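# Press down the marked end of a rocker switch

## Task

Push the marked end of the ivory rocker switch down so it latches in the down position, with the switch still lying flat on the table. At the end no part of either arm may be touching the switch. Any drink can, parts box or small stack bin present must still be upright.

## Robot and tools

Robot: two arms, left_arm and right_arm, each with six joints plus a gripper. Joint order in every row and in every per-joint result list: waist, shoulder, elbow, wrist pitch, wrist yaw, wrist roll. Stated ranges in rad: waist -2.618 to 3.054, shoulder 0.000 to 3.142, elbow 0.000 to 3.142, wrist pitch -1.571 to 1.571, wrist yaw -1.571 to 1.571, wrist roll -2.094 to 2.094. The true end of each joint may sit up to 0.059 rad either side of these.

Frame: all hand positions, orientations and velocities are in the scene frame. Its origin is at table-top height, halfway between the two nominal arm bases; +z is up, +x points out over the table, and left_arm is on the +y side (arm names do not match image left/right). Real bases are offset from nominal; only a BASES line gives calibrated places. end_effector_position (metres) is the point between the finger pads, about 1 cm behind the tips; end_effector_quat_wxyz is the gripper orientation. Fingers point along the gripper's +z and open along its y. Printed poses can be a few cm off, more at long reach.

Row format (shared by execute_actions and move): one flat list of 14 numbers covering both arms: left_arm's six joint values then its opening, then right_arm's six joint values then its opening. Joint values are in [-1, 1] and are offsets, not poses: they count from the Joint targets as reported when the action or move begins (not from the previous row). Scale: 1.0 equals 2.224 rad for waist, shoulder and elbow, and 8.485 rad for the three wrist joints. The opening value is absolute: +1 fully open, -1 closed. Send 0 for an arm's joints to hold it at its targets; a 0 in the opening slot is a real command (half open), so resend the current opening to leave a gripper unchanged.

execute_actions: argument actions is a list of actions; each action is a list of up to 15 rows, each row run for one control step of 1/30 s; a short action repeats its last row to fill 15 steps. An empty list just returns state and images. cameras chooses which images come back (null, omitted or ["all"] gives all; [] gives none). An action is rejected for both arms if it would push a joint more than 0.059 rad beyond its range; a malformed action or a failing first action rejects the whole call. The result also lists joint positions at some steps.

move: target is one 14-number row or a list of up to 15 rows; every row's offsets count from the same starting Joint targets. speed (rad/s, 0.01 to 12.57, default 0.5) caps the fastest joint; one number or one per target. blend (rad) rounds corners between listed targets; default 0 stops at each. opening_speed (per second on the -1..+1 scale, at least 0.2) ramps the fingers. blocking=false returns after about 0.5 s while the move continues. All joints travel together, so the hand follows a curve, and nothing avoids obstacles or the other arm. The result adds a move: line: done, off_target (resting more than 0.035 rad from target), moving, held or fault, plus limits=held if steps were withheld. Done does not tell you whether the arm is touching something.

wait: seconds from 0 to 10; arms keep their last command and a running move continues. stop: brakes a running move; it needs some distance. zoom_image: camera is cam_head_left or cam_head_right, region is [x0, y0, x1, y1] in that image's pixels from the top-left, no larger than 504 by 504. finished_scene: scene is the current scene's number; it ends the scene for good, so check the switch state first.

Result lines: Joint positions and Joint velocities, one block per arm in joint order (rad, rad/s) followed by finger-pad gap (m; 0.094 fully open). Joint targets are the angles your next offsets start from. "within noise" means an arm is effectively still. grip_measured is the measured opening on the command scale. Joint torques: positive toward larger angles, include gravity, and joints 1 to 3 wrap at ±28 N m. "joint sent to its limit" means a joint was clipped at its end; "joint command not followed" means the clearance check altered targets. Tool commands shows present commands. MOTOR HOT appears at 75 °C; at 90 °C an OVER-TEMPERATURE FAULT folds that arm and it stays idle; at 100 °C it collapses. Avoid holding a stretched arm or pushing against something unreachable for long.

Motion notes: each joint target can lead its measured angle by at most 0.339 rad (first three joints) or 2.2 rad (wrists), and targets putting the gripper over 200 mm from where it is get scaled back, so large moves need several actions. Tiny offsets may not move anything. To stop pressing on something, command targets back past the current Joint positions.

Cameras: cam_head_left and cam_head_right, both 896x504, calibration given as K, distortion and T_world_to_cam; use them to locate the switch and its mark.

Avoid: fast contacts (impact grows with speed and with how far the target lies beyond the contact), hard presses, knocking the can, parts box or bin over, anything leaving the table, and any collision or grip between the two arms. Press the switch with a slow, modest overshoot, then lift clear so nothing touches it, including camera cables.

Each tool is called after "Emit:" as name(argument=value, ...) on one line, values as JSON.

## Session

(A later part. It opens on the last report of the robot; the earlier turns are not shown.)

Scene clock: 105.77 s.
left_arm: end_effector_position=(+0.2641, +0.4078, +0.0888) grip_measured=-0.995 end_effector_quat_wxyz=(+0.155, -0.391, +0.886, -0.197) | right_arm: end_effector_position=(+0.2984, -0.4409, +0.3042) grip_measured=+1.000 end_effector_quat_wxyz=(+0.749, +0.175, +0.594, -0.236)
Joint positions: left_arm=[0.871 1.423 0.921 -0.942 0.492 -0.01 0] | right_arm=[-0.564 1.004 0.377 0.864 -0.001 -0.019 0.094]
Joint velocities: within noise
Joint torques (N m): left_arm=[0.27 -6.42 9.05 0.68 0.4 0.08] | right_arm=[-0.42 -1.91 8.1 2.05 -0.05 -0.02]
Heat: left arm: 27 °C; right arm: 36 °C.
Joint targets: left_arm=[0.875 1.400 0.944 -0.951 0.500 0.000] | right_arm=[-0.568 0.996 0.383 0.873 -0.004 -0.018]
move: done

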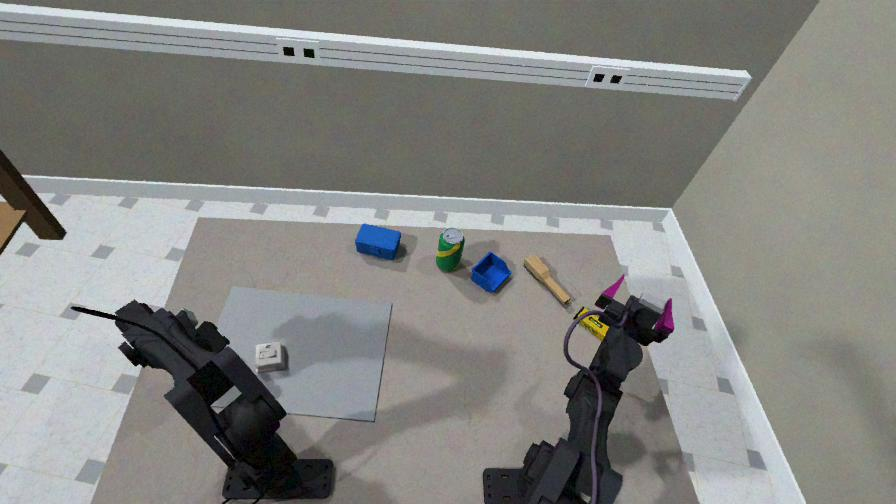

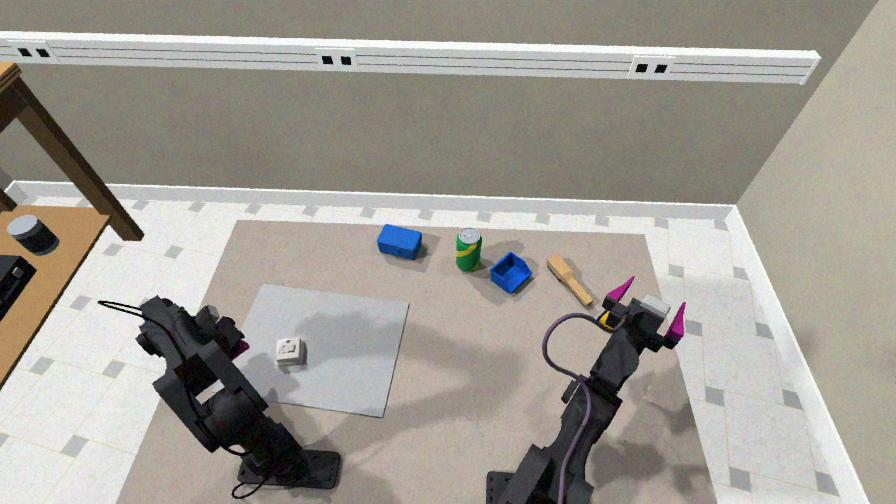

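Emit:
move(target=[-0.1511, 0.2864, 0.353, -0.0367, 0, 0, -1, 0, 0, 0, 0, 0, 0, 1], speed=0.8)

Emit:
zoom_image(camera="cam_head_left", region=[200, 250, 320, 340])

Emit:
zoom_image(camera="cam_head_right", region=[210, 250, 330, 340])

Scene clock: 122.63 s.
left_arm: end_effector_position=(+0.4109, +0.3917, +0.1108) grip_measured=-0.995 end_effector_quat_wxyz=(+0.063, -0.254, +0.936, -0.235) | right_arm: end_effector_position=(+0.2984, -0.4409, +0.3042) grip_measured=+1.000 end_effector_quat_wxyz=(+0.749, +0.175, +0.594, -0.236)
Joint positions: left_arm=[0.538 2.016 1.702 -1.253 0.491 -0.01 0] | right_arm=[-0.564 1.004 0.377 0.864 -0.001 -0.019 0.094]
Joint velocities: within noise
Joint torques (N m): left_arm=[0.01 -7.98 9.42 0.44 0.42 0.1] | right_arm=[-0.4 -1.91 8.09 2.05 -0.06 -0.02]
Heat: left arm: 28 °C; right arm: 37 °C.
Joint targets: left_arm=[0.539 2.037 1.729 -1.262 0.500 0.000] | right_arm=[-0.568 0.996 0.383 0.873 -0.004 -0.018]
move: done

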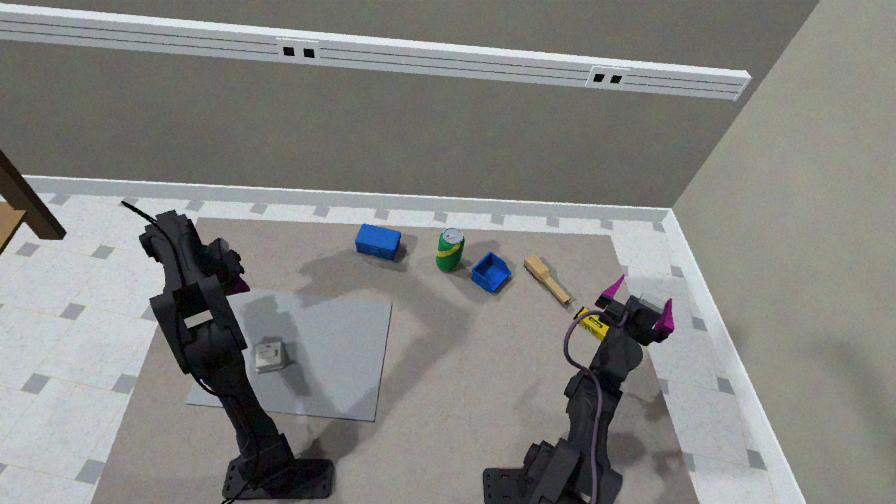

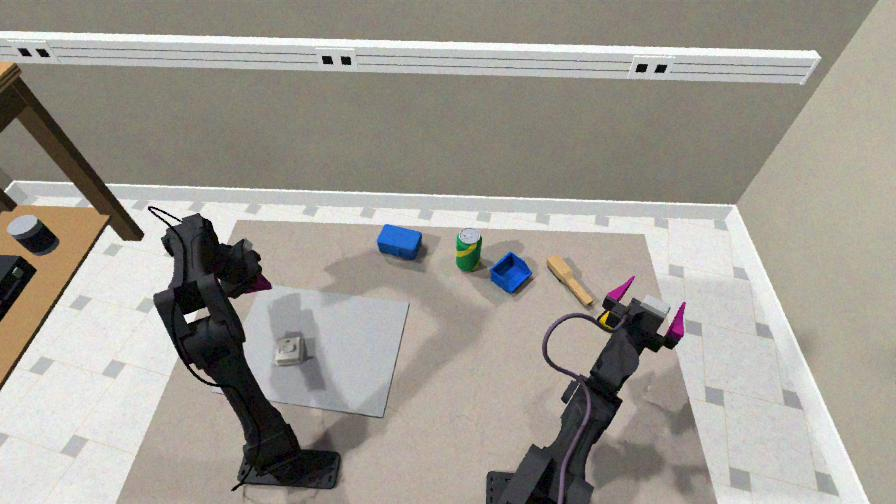

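Scaled by 4.200 from the camera's 896x504 image, which has a finer 1280x720 frame.

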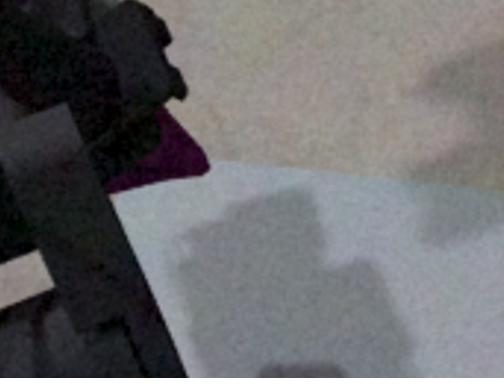

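Scaled by 4.200 from the camera's 896x504 image, which has a finer 1280x720 frame.

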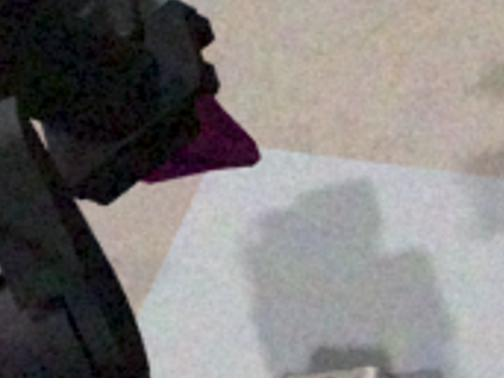

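Emit:
move(target=[-0.1349, 0, 0, 0, 0, 0, -1, 0, 0, 0, 0, 0, 0, 1], speed=0.8)

Emit:
zoom_image(camera="cam_head_left", region=[240, 250, 360, 340])

Emit:
zoom_image(camera="cam_head_right", region=[260, 250, 380, 340])

Scene clock: 126.37 s.
left_arm: end_effector_position=(+0.4291, +0.2731, +0.1108) grip_measured=-0.995 end_effector_quat_wxyz=(+0.026, -0.109, +0.964, -0.242) | right_arm: end_effector_position=(+0.2984, -0.4409, +0.3042) grip_measured=+1.000 end_effector_quat_wxyz=(+0.749, +0.175, +0.594, -0.236)
Joint positions: left_arm=[0.233 2.016 1.702 -1.255 0.492 -0.01 0] | right_arm=[-0.564 1.004 0.377 0.864 -0.001 -0.019 0.094]
Joint velocities: within noise
Joint torques (N m): left_arm=[0.47 -8.09 9.43 0.45 0.44 0.06] | right_arm=[-0.4 -1.89 8.09 2.05 -0.05 -0.02]
Heat: left arm: 28 °C; right arm: 37 °C.
Joint targets: left_arm=[0.239 2.037 1.729 -1.262 0.500 0.000] | right_arm=[-0.568 0.996 0.383 0.873 -0.004 -0.018]
move: done

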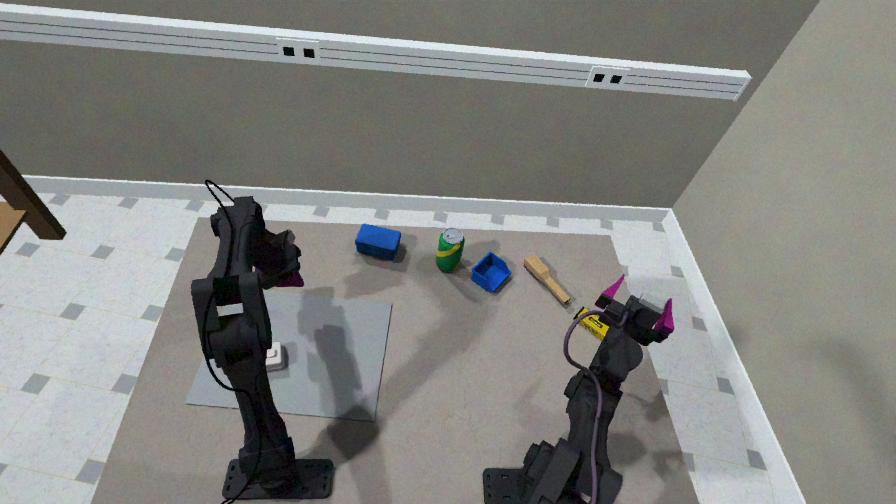

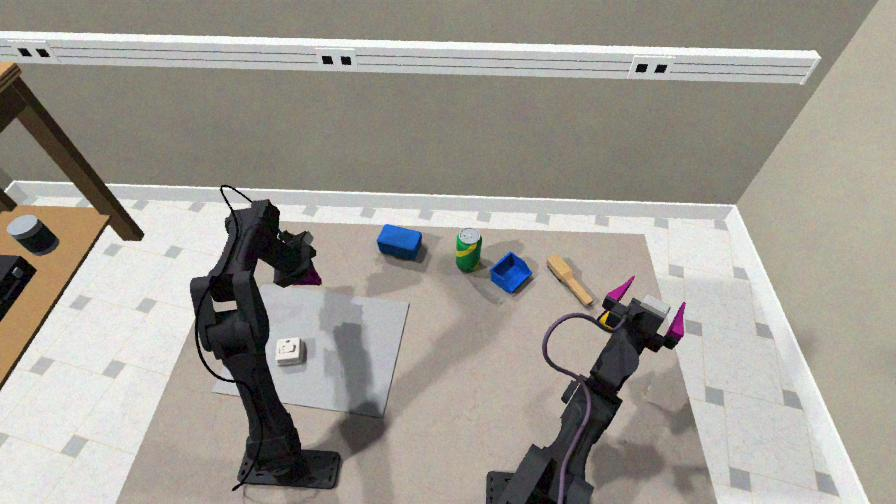

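Scaled by 4.200 from the camera's 896x504 image, which has a finer 1280x720 frame.

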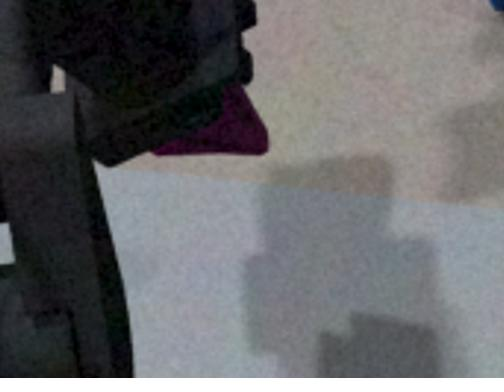

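Scaled by 4.200 from the camera's 896x504 image, which has a finer 1280x720 frame.

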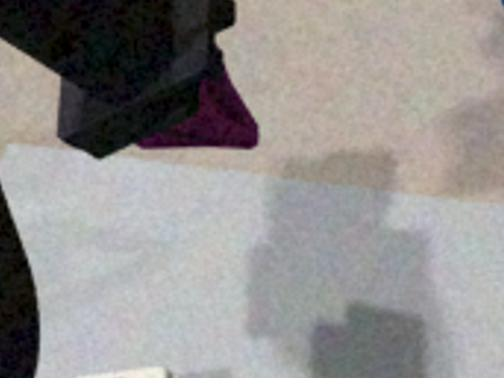

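Emit:
move(target=[-0.2698, 0, 0, 0, 0, 0, -1, 0, 0, 0, 0, 0, 0, 1], speed=0.8)

Emit:
zoom_image(camera="cam_head_left", region=[340, 260, 460, 350])

Emit:
zoom_image(camera="cam_head_right", region=[340, 260, 460, 350])

Scene clock: 129.73 s.
left_arm: end_effector_position=(+0.3610, +0.0505, +0.1108) grip_measured=-0.995 end_effector_quat_wxyz=(-0.047, +0.180, +0.953, -0.239) | right_arm: end_effector_position=(+0.2984, -0.4409, +0.3042) grip_measured=+1.000 end_effector_quat_wxyz=(+0.749, +0.175, +0.594, -0.236)
Joint positions: left_arm=[-0.366 2.016 1.702 -1.255 0.492 -0.01 0] | right_arm=[-0.564 1.004 0.377 0.864 -0.001 -0.019 0.094]
Joint velocities: within noise
Joint torques (N m): left_arm=[0.34 -7.83 9.5 0.44 0.4 0.08] | right_arm=[-0.4 -1.91 8.1 2.05 -0.05 -0.03]
Heat: left arm: 28 °C; right arm: 37 °C.
Joint targets: left_arm=[-0.361 2.037 1.729 -1.262 0.500 0.000] | right_arm=[-0.568 0.996 0.383 0.873 -0.004 -0.018]
move: done

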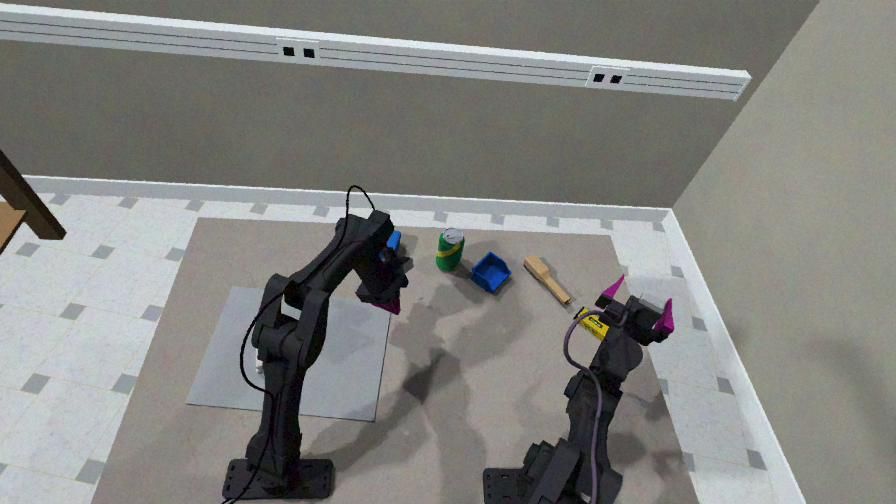

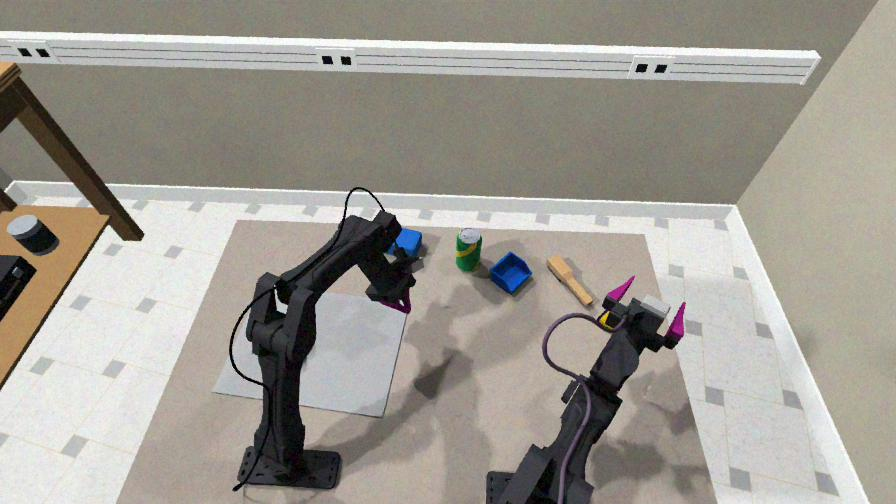

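Scaled by 4.200 from the camera's 896x504 image, which has a finer 1280x720 frame.

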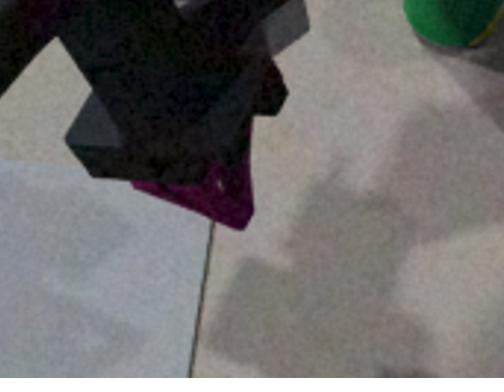

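Scaled by 4.200 from the camera's 896x504 image, which has a finer 1280x720 frame.

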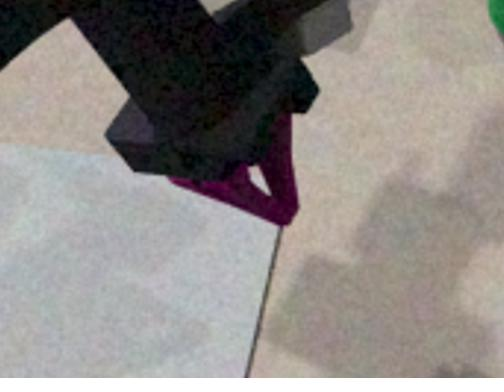

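Emit:
move(target=[0.522, -0.2864, -0.2379, 0.0073, 0, 0, -1, 0.0216, 0.4681, 0.6052, -0.2517, -0.0585, 0.0021, -1], speed=1.0, opening_speed=1.0)

Emit:
zoom_image(camera="cam_head_left", region=[480, 250, 600, 340])

Emit:
zoom_image(camera="cam_head_right", region=[500, 250, 620, 340])

Scene clock: 140.60 s.
left_arm: end_effector_position=(+0.2819, +0.3985, +0.1594) grip_measured=-0.995 end_effector_quat_wxyz=(+0.151, -0.356, +0.900, -0.201) | right_arm: end_effector_position=(+0.3749, -0.3752, +0.1079) grip_measured=-0.996 end_effector_quat_wxyz=(+0.064, +0.264, +0.935, +0.229)
Joint positions: left_arm=[0.795 1.428 1.207 -1.216 0.491 -0.01 0] | right_arm=[-0.524 2.016 1.693 -1.252 -0.479 -0.004 0]
Joint velocities: within noise
Joint torques (N m): left_arm=[0.39 -6.91 6.34 0.93 0.44 0.1] | right_arm=[0.35 -7.42 9.57 0.2 -0.55 0]
Heat: left arm: 29 °C; right arm: 37 °C.
Joint targets: left_arm=[0.800 1.400 1.200 -1.200 0.500 0.000] | right_arm=[-0.520 2.037 1.729 -1.262 -0.501 -0.001]
move: off_target (right_arm); right_arm: the elbow is farthest, 0.036 rad from its target

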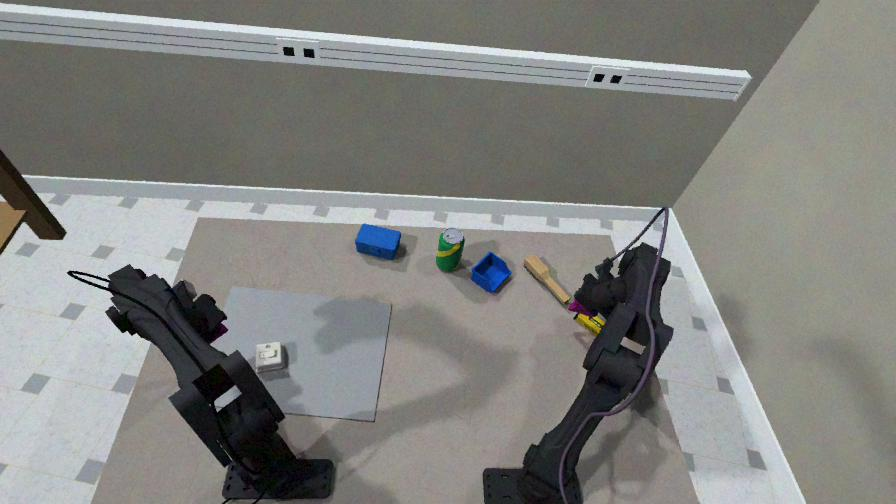

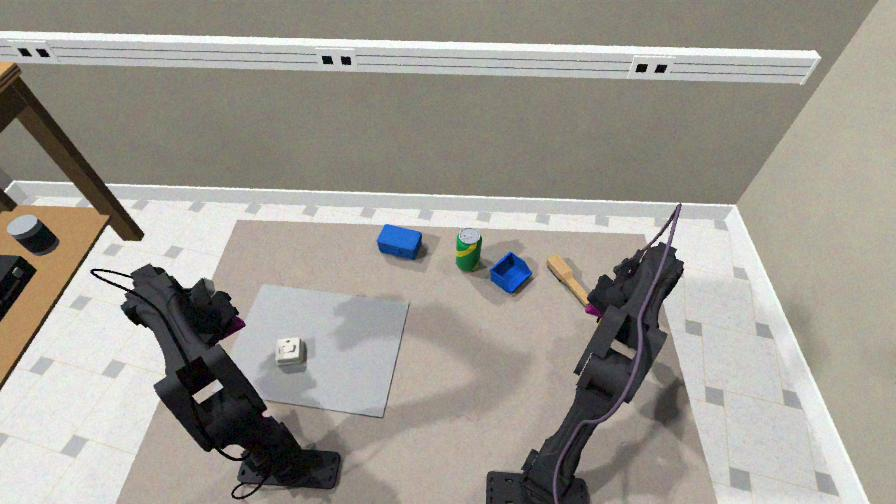

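Scaled by 4.200 from the camera's 896x504 image, which has a finer 1280x720 frame.

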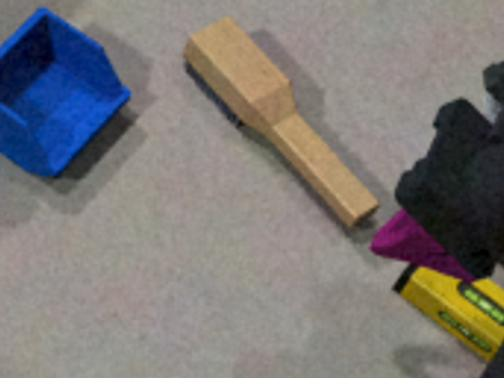

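Scaled by 4.200 from the camera's 896x504 image, which has a finer 1280x720 frame.

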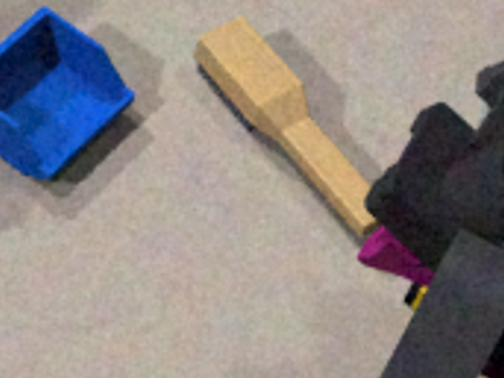

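Emit:
move(target=[0, 0, 0, 0, 0, 0, -1, 0.2698, 0, 0, 0, 0, 0, -1], speed=0.8)

Emit:
zoom_image(camera="cam_head_left", region=[420, 260, 540, 350])

Emit:
zoom_image(camera="cam_head_right", region=[440, 260, 560, 350])

Scene clock: 180.03 s.
left_arm: end_effector_position=(+0.2820, +0.3986, +0.1594) grip_measured=-0.995 end_effector_quat_wxyz=(+0.151, -0.356, +0.900, -0.201) | right_arm: end_effector_position=(+0.3832, -0.1392, +0.1088) grip_measured=-0.996 end_effector_quat_wxyz=(-0.009, -0.026, +0.970, +0.242)
Joint positions: left_arm=[0.795 1.428 1.207 -1.215 0.491 -0.01 0] | right_arm=[0.082 2.016 1.693 -1.254 -0.489 -0.002 0]
Joint velocities: within noise
Joint torques (N m): left_arm=[0.32 -6.93 6.31 0.95 0.42 0.06] | right_arm=[-0.18 -7.42 9.55 0.24 -0.43 -0.01]
Heat: left arm: 27 °C; right arm: 34 °C.
Joint targets: left_arm=[0.800 1.400 1.200 -1.200 0.500 0.000] | right_arm=[0.080 2.037 1.729 -1.262 -0.501 -0.001]
move: off_target (right_arm); right_arm: the elbow is farthest, 0.036 rad from its target

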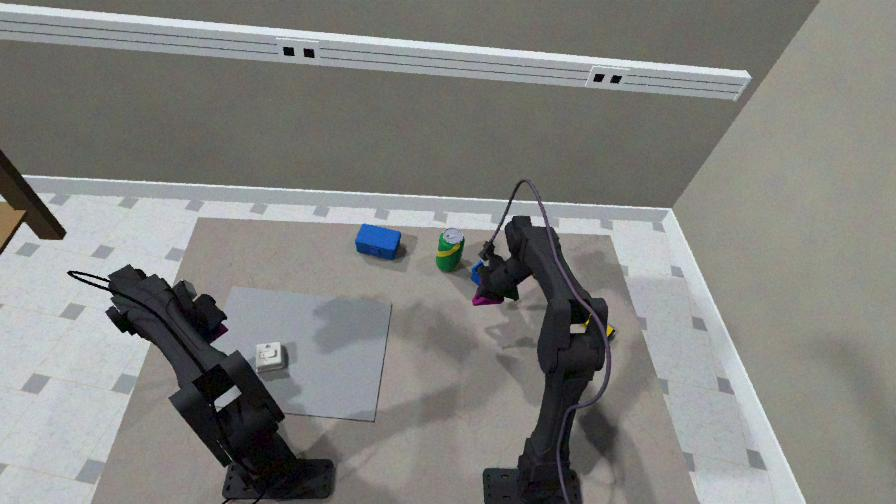

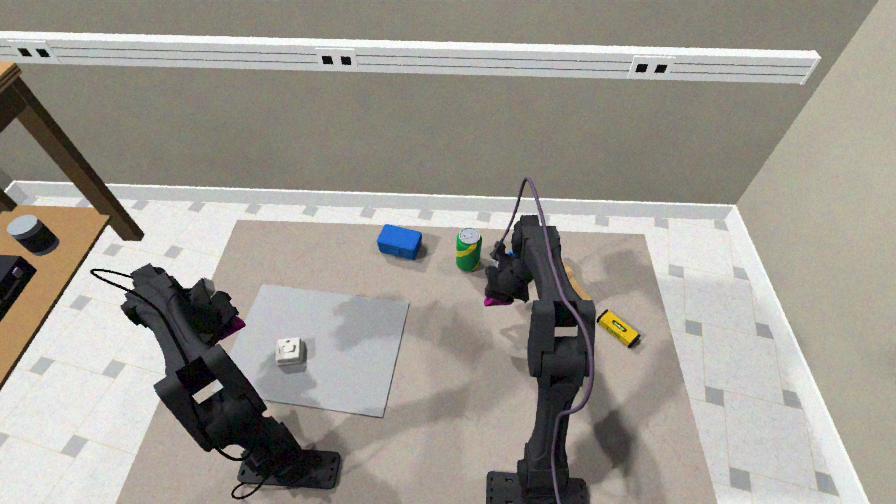

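Scaled by 4.200 from the camera's 896x504 image, which has a finer 1280x720 frame.

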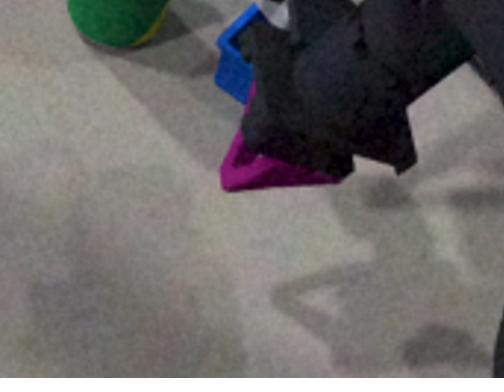

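Scaled by 4.200 from the camera's 896x504 image, which has a finer 1280x720 frame.

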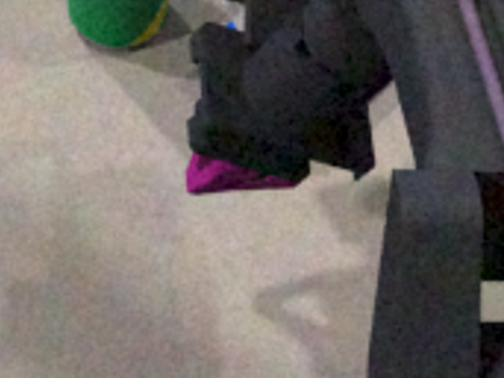

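Emit:
move(target=[0, 0, 0, 0, 0, 0, -1, 0.1574, 0, 0, 0, 0, 0, -1], speed=0.8)

Emit:
zoom_image(camera="cam_head_left", region=[380, 270, 500, 360])

Emit:
zoom_image(camera="cam_head_right", region=[390, 270, 510, 360])

Scene clock: 183.90 s.
left_arm: end_effector_position=(+0.2820, +0.3986, +0.1594) grip_measured=-0.995 end_effector_quat_wxyz=(+0.151, -0.356, +0.900, -0.201) | right_arm: end_effector_position=(+0.3240, -0.0154, +0.1089) grip_measured=-0.996 end_effector_quat_wxyz=(-0.051, -0.194, +0.950, +0.238)
Joint positions: left_arm=[0.795 1.428 1.207 -1.215 0.491 -0.01 0] | right_arm=[0.433 2.016 1.693 -1.255 -0.491 -0.001 0]
Joint velocities: within noise
Joint torques (N m): left_arm=[0.36 -6.97 6.31 0.94 0.38 0.08] | right_arm=[-0.25 -7.42 9.55 0.24 -0.41 -0.02]
Heat: left arm: 27 °C; right arm: 34 °C.
Joint targets: left_arm=[0.800 1.400 1.200 -1.201 0.500 0.000] | right_arm=[0.430 2.037 1.729 -1.262 -0.501 -0.001]
move: off_target (right_arm); right_arm: the elbow is farthest, 0.036 rad from its target

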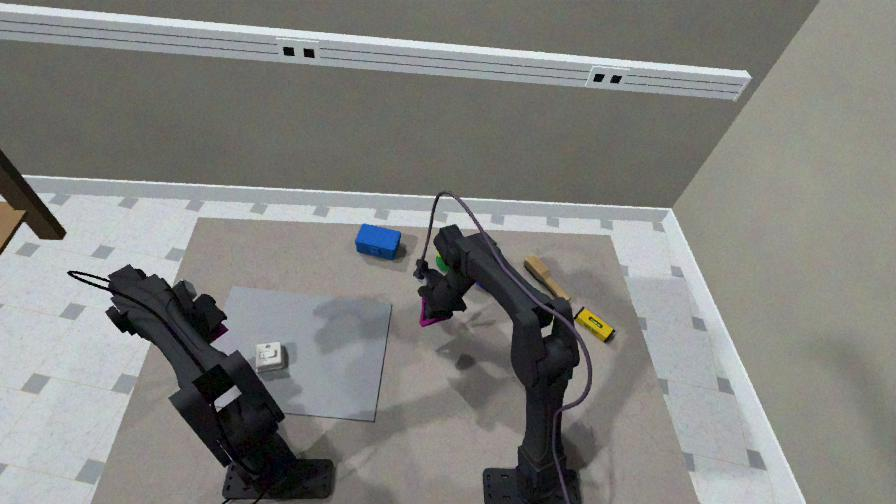

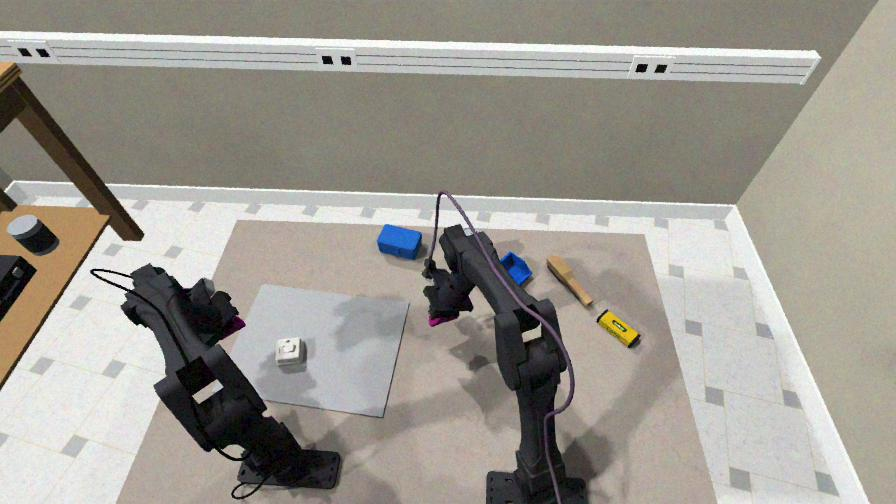

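Scaled by 4.200 from the camera's 896x504 image, which has a finer 1280x720 frame.

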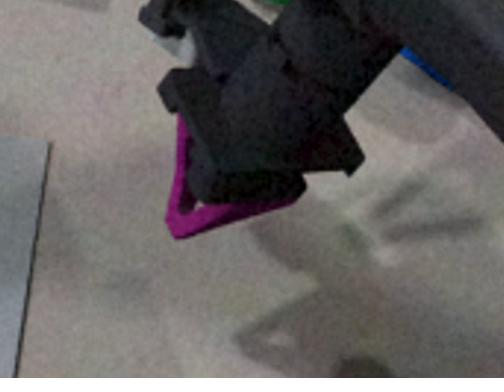

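Scaled by 4.200 from the camera's 896x504 image, which has a finer 1280x720 frame.

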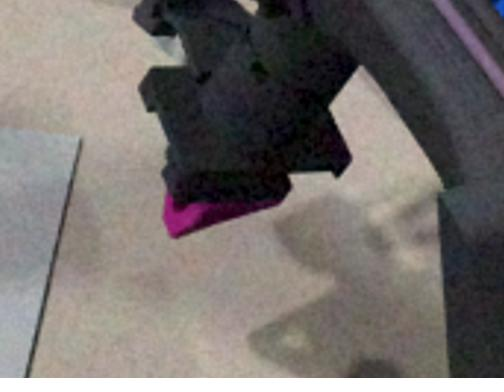

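Emit:
move(target=[[-0.05, 0.0318, -0.0547, 0.0124, 0, 0, -1, -0.1034, -0.219, -0.2828, 0.0898, 0.0296, 0, -1], [-0.0989, 0.0636, -0.1094, 0.02475, 0, 0, -1, -0.1987, -0.2181, -0.6052, 0.2516, 0.0586, -0.002, -1]], speed=1.0, blend=0.2)

Emit:
zoom_image(camera="cam_head_left", region=[230, 320, 300, 390])

Emit:
zoom_image(camera="cam_head_right", region=[250, 315, 320, 385])

Scene clock: 215.83 s.
left_arm: end_effector_position=(+0.2883, +0.3351, +0.0747) grip_measured=-0.995 end_effector_quat_wxyz=(+0.068, -0.276, +0.930, -0.234) | right_arm: end_effector_position=(+0.4100, -0.2569, +0.0957) grip_measured=-0.996 end_effector_quat_wxyz=(+0.577, +0.007, +0.817, -0.012)
Joint positions: left_arm=[0.586 1.527 0.963 -1.005 0.491 -0.01 0] | right_arm=[-0.008 1.581 0.399 0.842 -0.009 -0.016 0]
Joint velocities: within noise
Joint torques (N m): left_arm=[-0.62 -3.84 5.89 0.68 0.43 0.08] | right_arm=[-0.32 -6.79 4.41 2.37 0.02 -0.04]
Heat: left arm: 27 °C; right arm: 34 °C.
Joint targets: left_arm=[0.580 1.541 0.957 -0.991 0.500 0.000] | right_arm=[-0.012 1.552 0.383 0.872 -0.003 -0.018]
move: done

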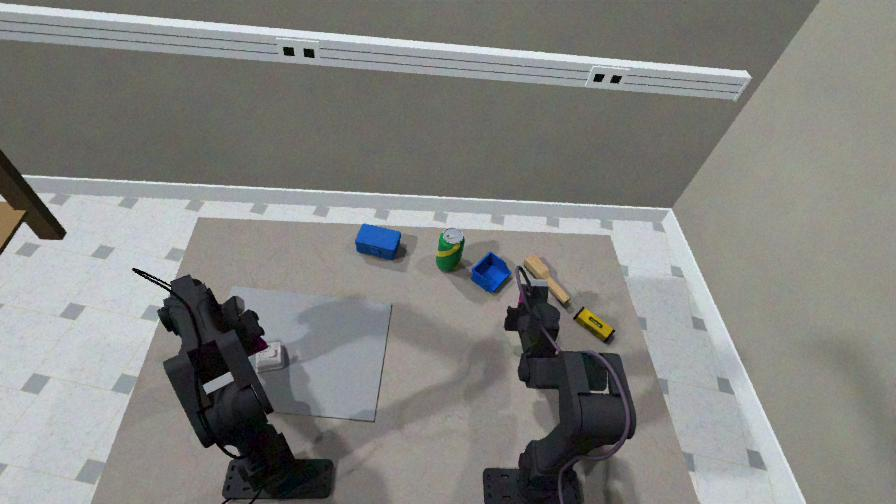

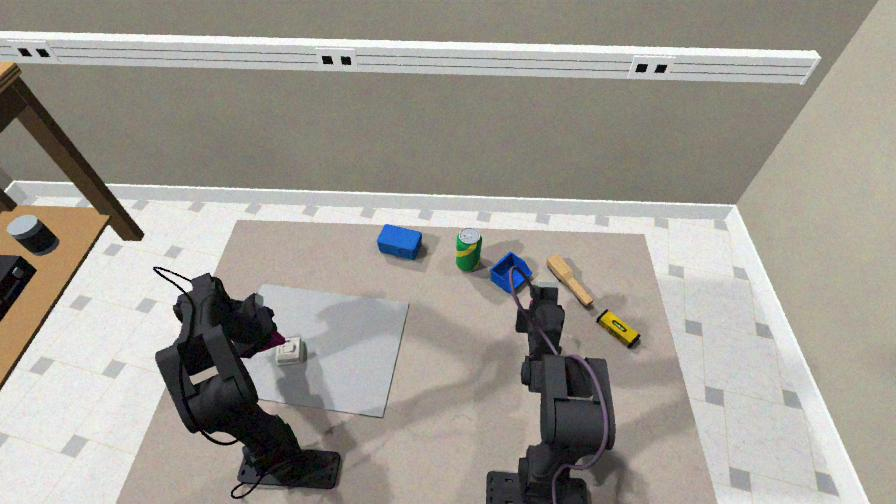

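Scaled by 7.200 from the camera's 896x504 image, which has a finer 1280x720 frame.

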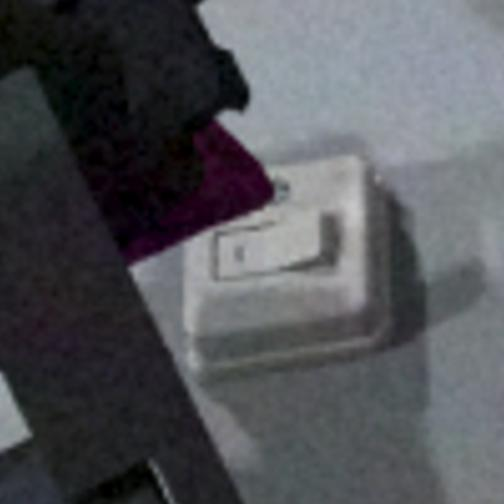

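Scaled by 7.200 from the camera's 896x504 image, which has a finer 1280x720 frame.

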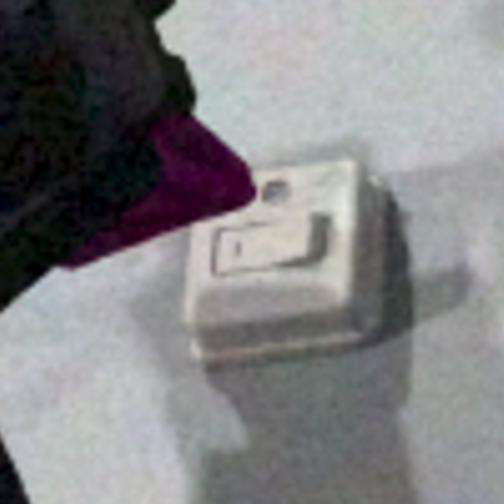

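Emit:
move(target=[[-0.0049, 0.0181, -0.0309, 0.01274, 0, 0, -1, 0, 0, 0, 0, 0, 0, -1], [-0.0049, 0.0346, -0.0539, 0.0231, 0, 0, -1, 0, 0, 0, 0, 0, 0, -1], [-0.0049, -0.0094, 0.0058, -0.0011, 0, 0, -1, 0, 0, 0, 0, 0, 0, -1], [0.1124, -0.063, 0.0058, -0.0011, 0, 0, -1, 0, 0, 0, 0, 0, 0, -1]], speed=[0.3, 0.1, 0.4, 0.6])

Emit:
zoom_image(camera="cam_head_left", region=[230, 320, 300, 390])

Emit:
zoom_image(camera="cam_head_right", region=[250, 315, 320, 385])

Scene clock: 223.83 s.
left_arm: end_effector_position=(+0.2682, +0.3946, +0.0946) grip_measured=-0.995 end_effector_quat_wxyz=(+0.141, -0.373, +0.893, -0.207) | right_arm: end_effector_position=(+0.4101, -0.2571, +0.0961) grip_measured=-0.996 end_effector_quat_wxyz=(+0.578, +0.007, +0.816, -0.012)
Joint positions: left_arm=[0.826 1.427 0.948 -0.991 0.497 -0.01 0] | right_arm=[-0.008 1.581 0.399 0.843 -0.008 -0.016 0]
Joint velocities: within noise
Joint torques (N m): left_arm=[0.27 -6.5 8.92 0.64 0.37 0.07] | right_arm=[-0.34 -6.79 4.41 2.41 0.05 -0.04]
Heat: left arm: 27 °C; right arm: 35 °C.
Joint targets: left_arm=[0.830 1.401 0.970 -1.000 0.500 0.000] | right_arm=[-0.012 1.552 0.383 0.873 -0.003 -0.018]
move: done

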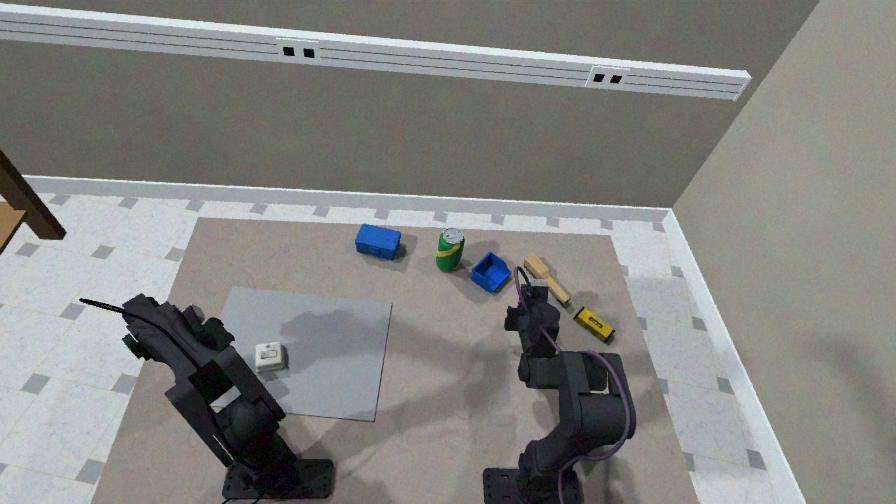

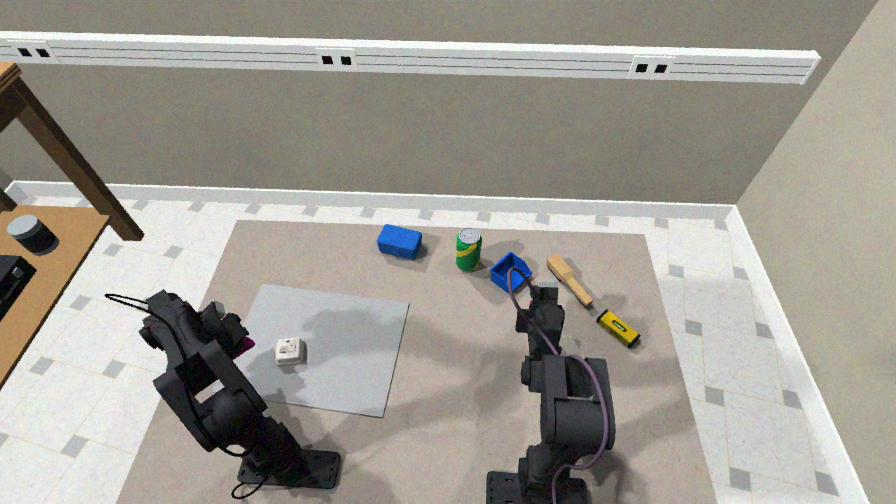

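Scaled by 7.200 from the camera's 896x504 image, which has a finer 1280x720 frame.

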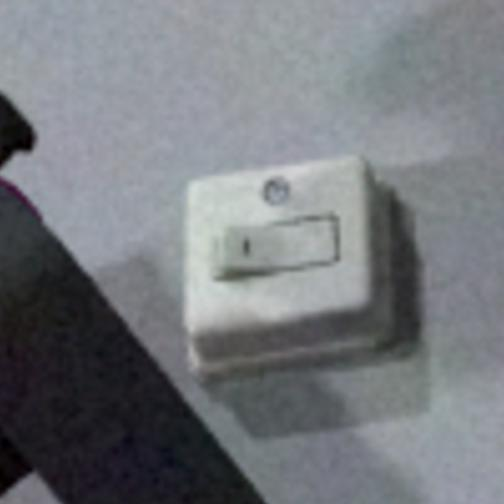

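Scaled by 7.200 from the camera's 896x504 image, which has a finer 1280x720 frame.

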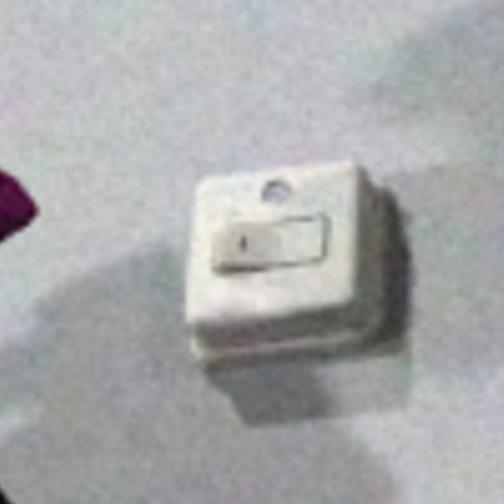

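Emit:
move(target=[[-0.0857, 0.069, 0.0001, 0.001, 0, 0, -1, 0, 0, 0, 0, 0, 0, -1], [-0.0857, 0.0868, -0.0306, 0.0137, 0, 0, -1, 0, 0, 0, 0, 0, 0, -1], [-0.0857, 0.1032, -0.0535, 0.024, 0, 0, -1, 0, 0, 0, 0, 0, 0, -1], [-0.0857, 0.0535, 0.0045, 0, 0, 0, -1, 0, 0, 0, 0, 0, 0, -1], [0, 0, 0, 0, 0, 0, -1, 0, 0, 0, 0, 0, 0, -1]], speed=[0.6, 0.3, 0.12, 0.4, 0.6], blend=[0.04, 0.02, 0, 0.04, 0])

Emit:
zoom_image(camera="cam_head_left", region=[230, 320, 300, 390])

Emit:
zoom_image(camera="cam_head_right", region=[250, 315, 320, 385])

Scene clock: 231.23 s.
left_arm: end_effector_position=(+0.2690, +0.3956, +0.0960) grip_measured=-0.995 end_effector_quat_wxyz=(+0.143, -0.373, +0.893, -0.206) | right_arm: end_effector_position=(+0.4101, -0.2571, +0.0961) grip_measured=-0.996 end_effector_quat_wxyz=(+0.578, +0.007, +0.816, -0.012)
Joint positions: left_arm=[0.826 1.425 0.953 -0.991 0.496 -0.01 0] | right_arm=[-0.008 1.581 0.399 0.843 -0.008 -0.016 0]
Joint velocities: within noise
Joint torques (N m): left_arm=[0.35 -6.35 8.42 0.65 0.38 0.07] | right_arm=[-0.34 -6.79 4.41 2.41 0.04 -0.04]
Heat: left arm: 27 °C; right arm: 37 °C.
Joint targets: left_arm=[0.830 1.401 0.970 -1.000 0.500 0.000] | right_arm=[-0.012 1.552 0.383 0.873 -0.003 -0.018]
move: done

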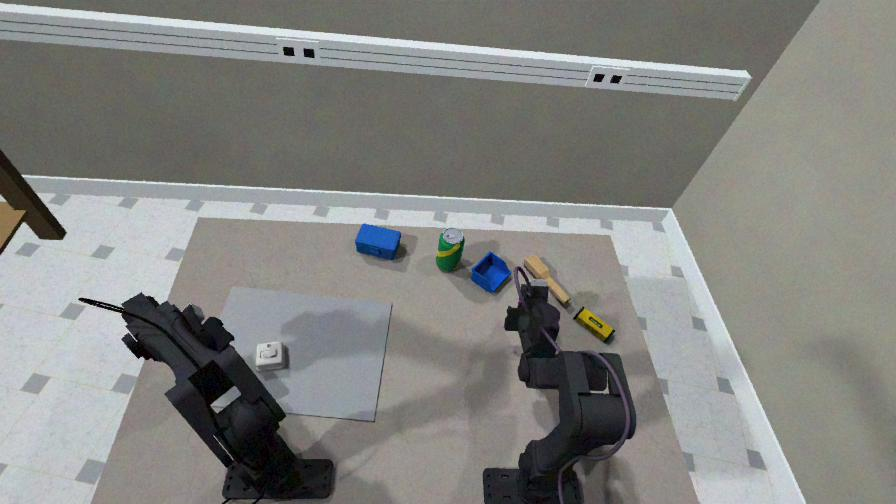

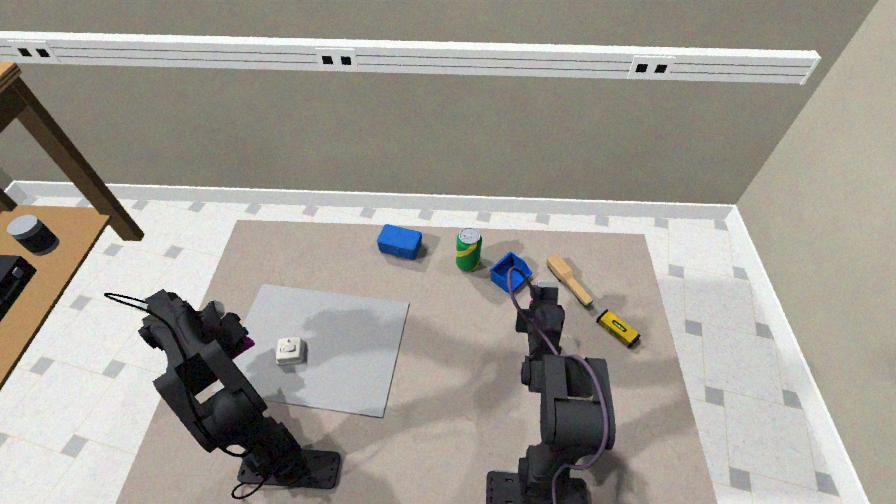

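Scaled by 7.200 from the camera's 896x504 image, which has a finer 1280x720 frame.

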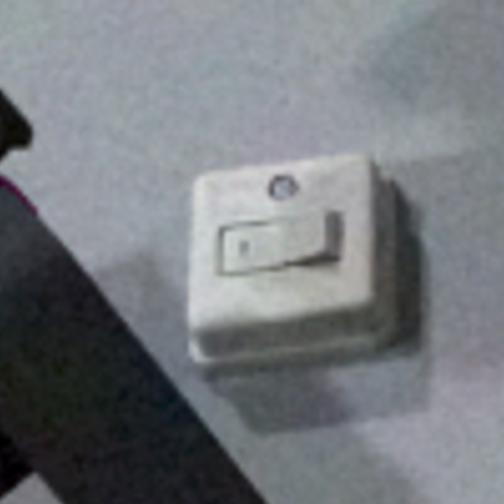

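Scaled by 7.200 from the camera's 896x504 image, which has a finer 1280x720 frame.

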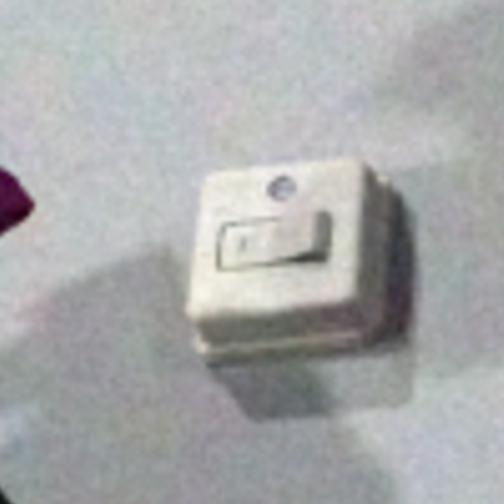

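Emit:
finished_scene(scene=1)

The scene is finished: the task was done.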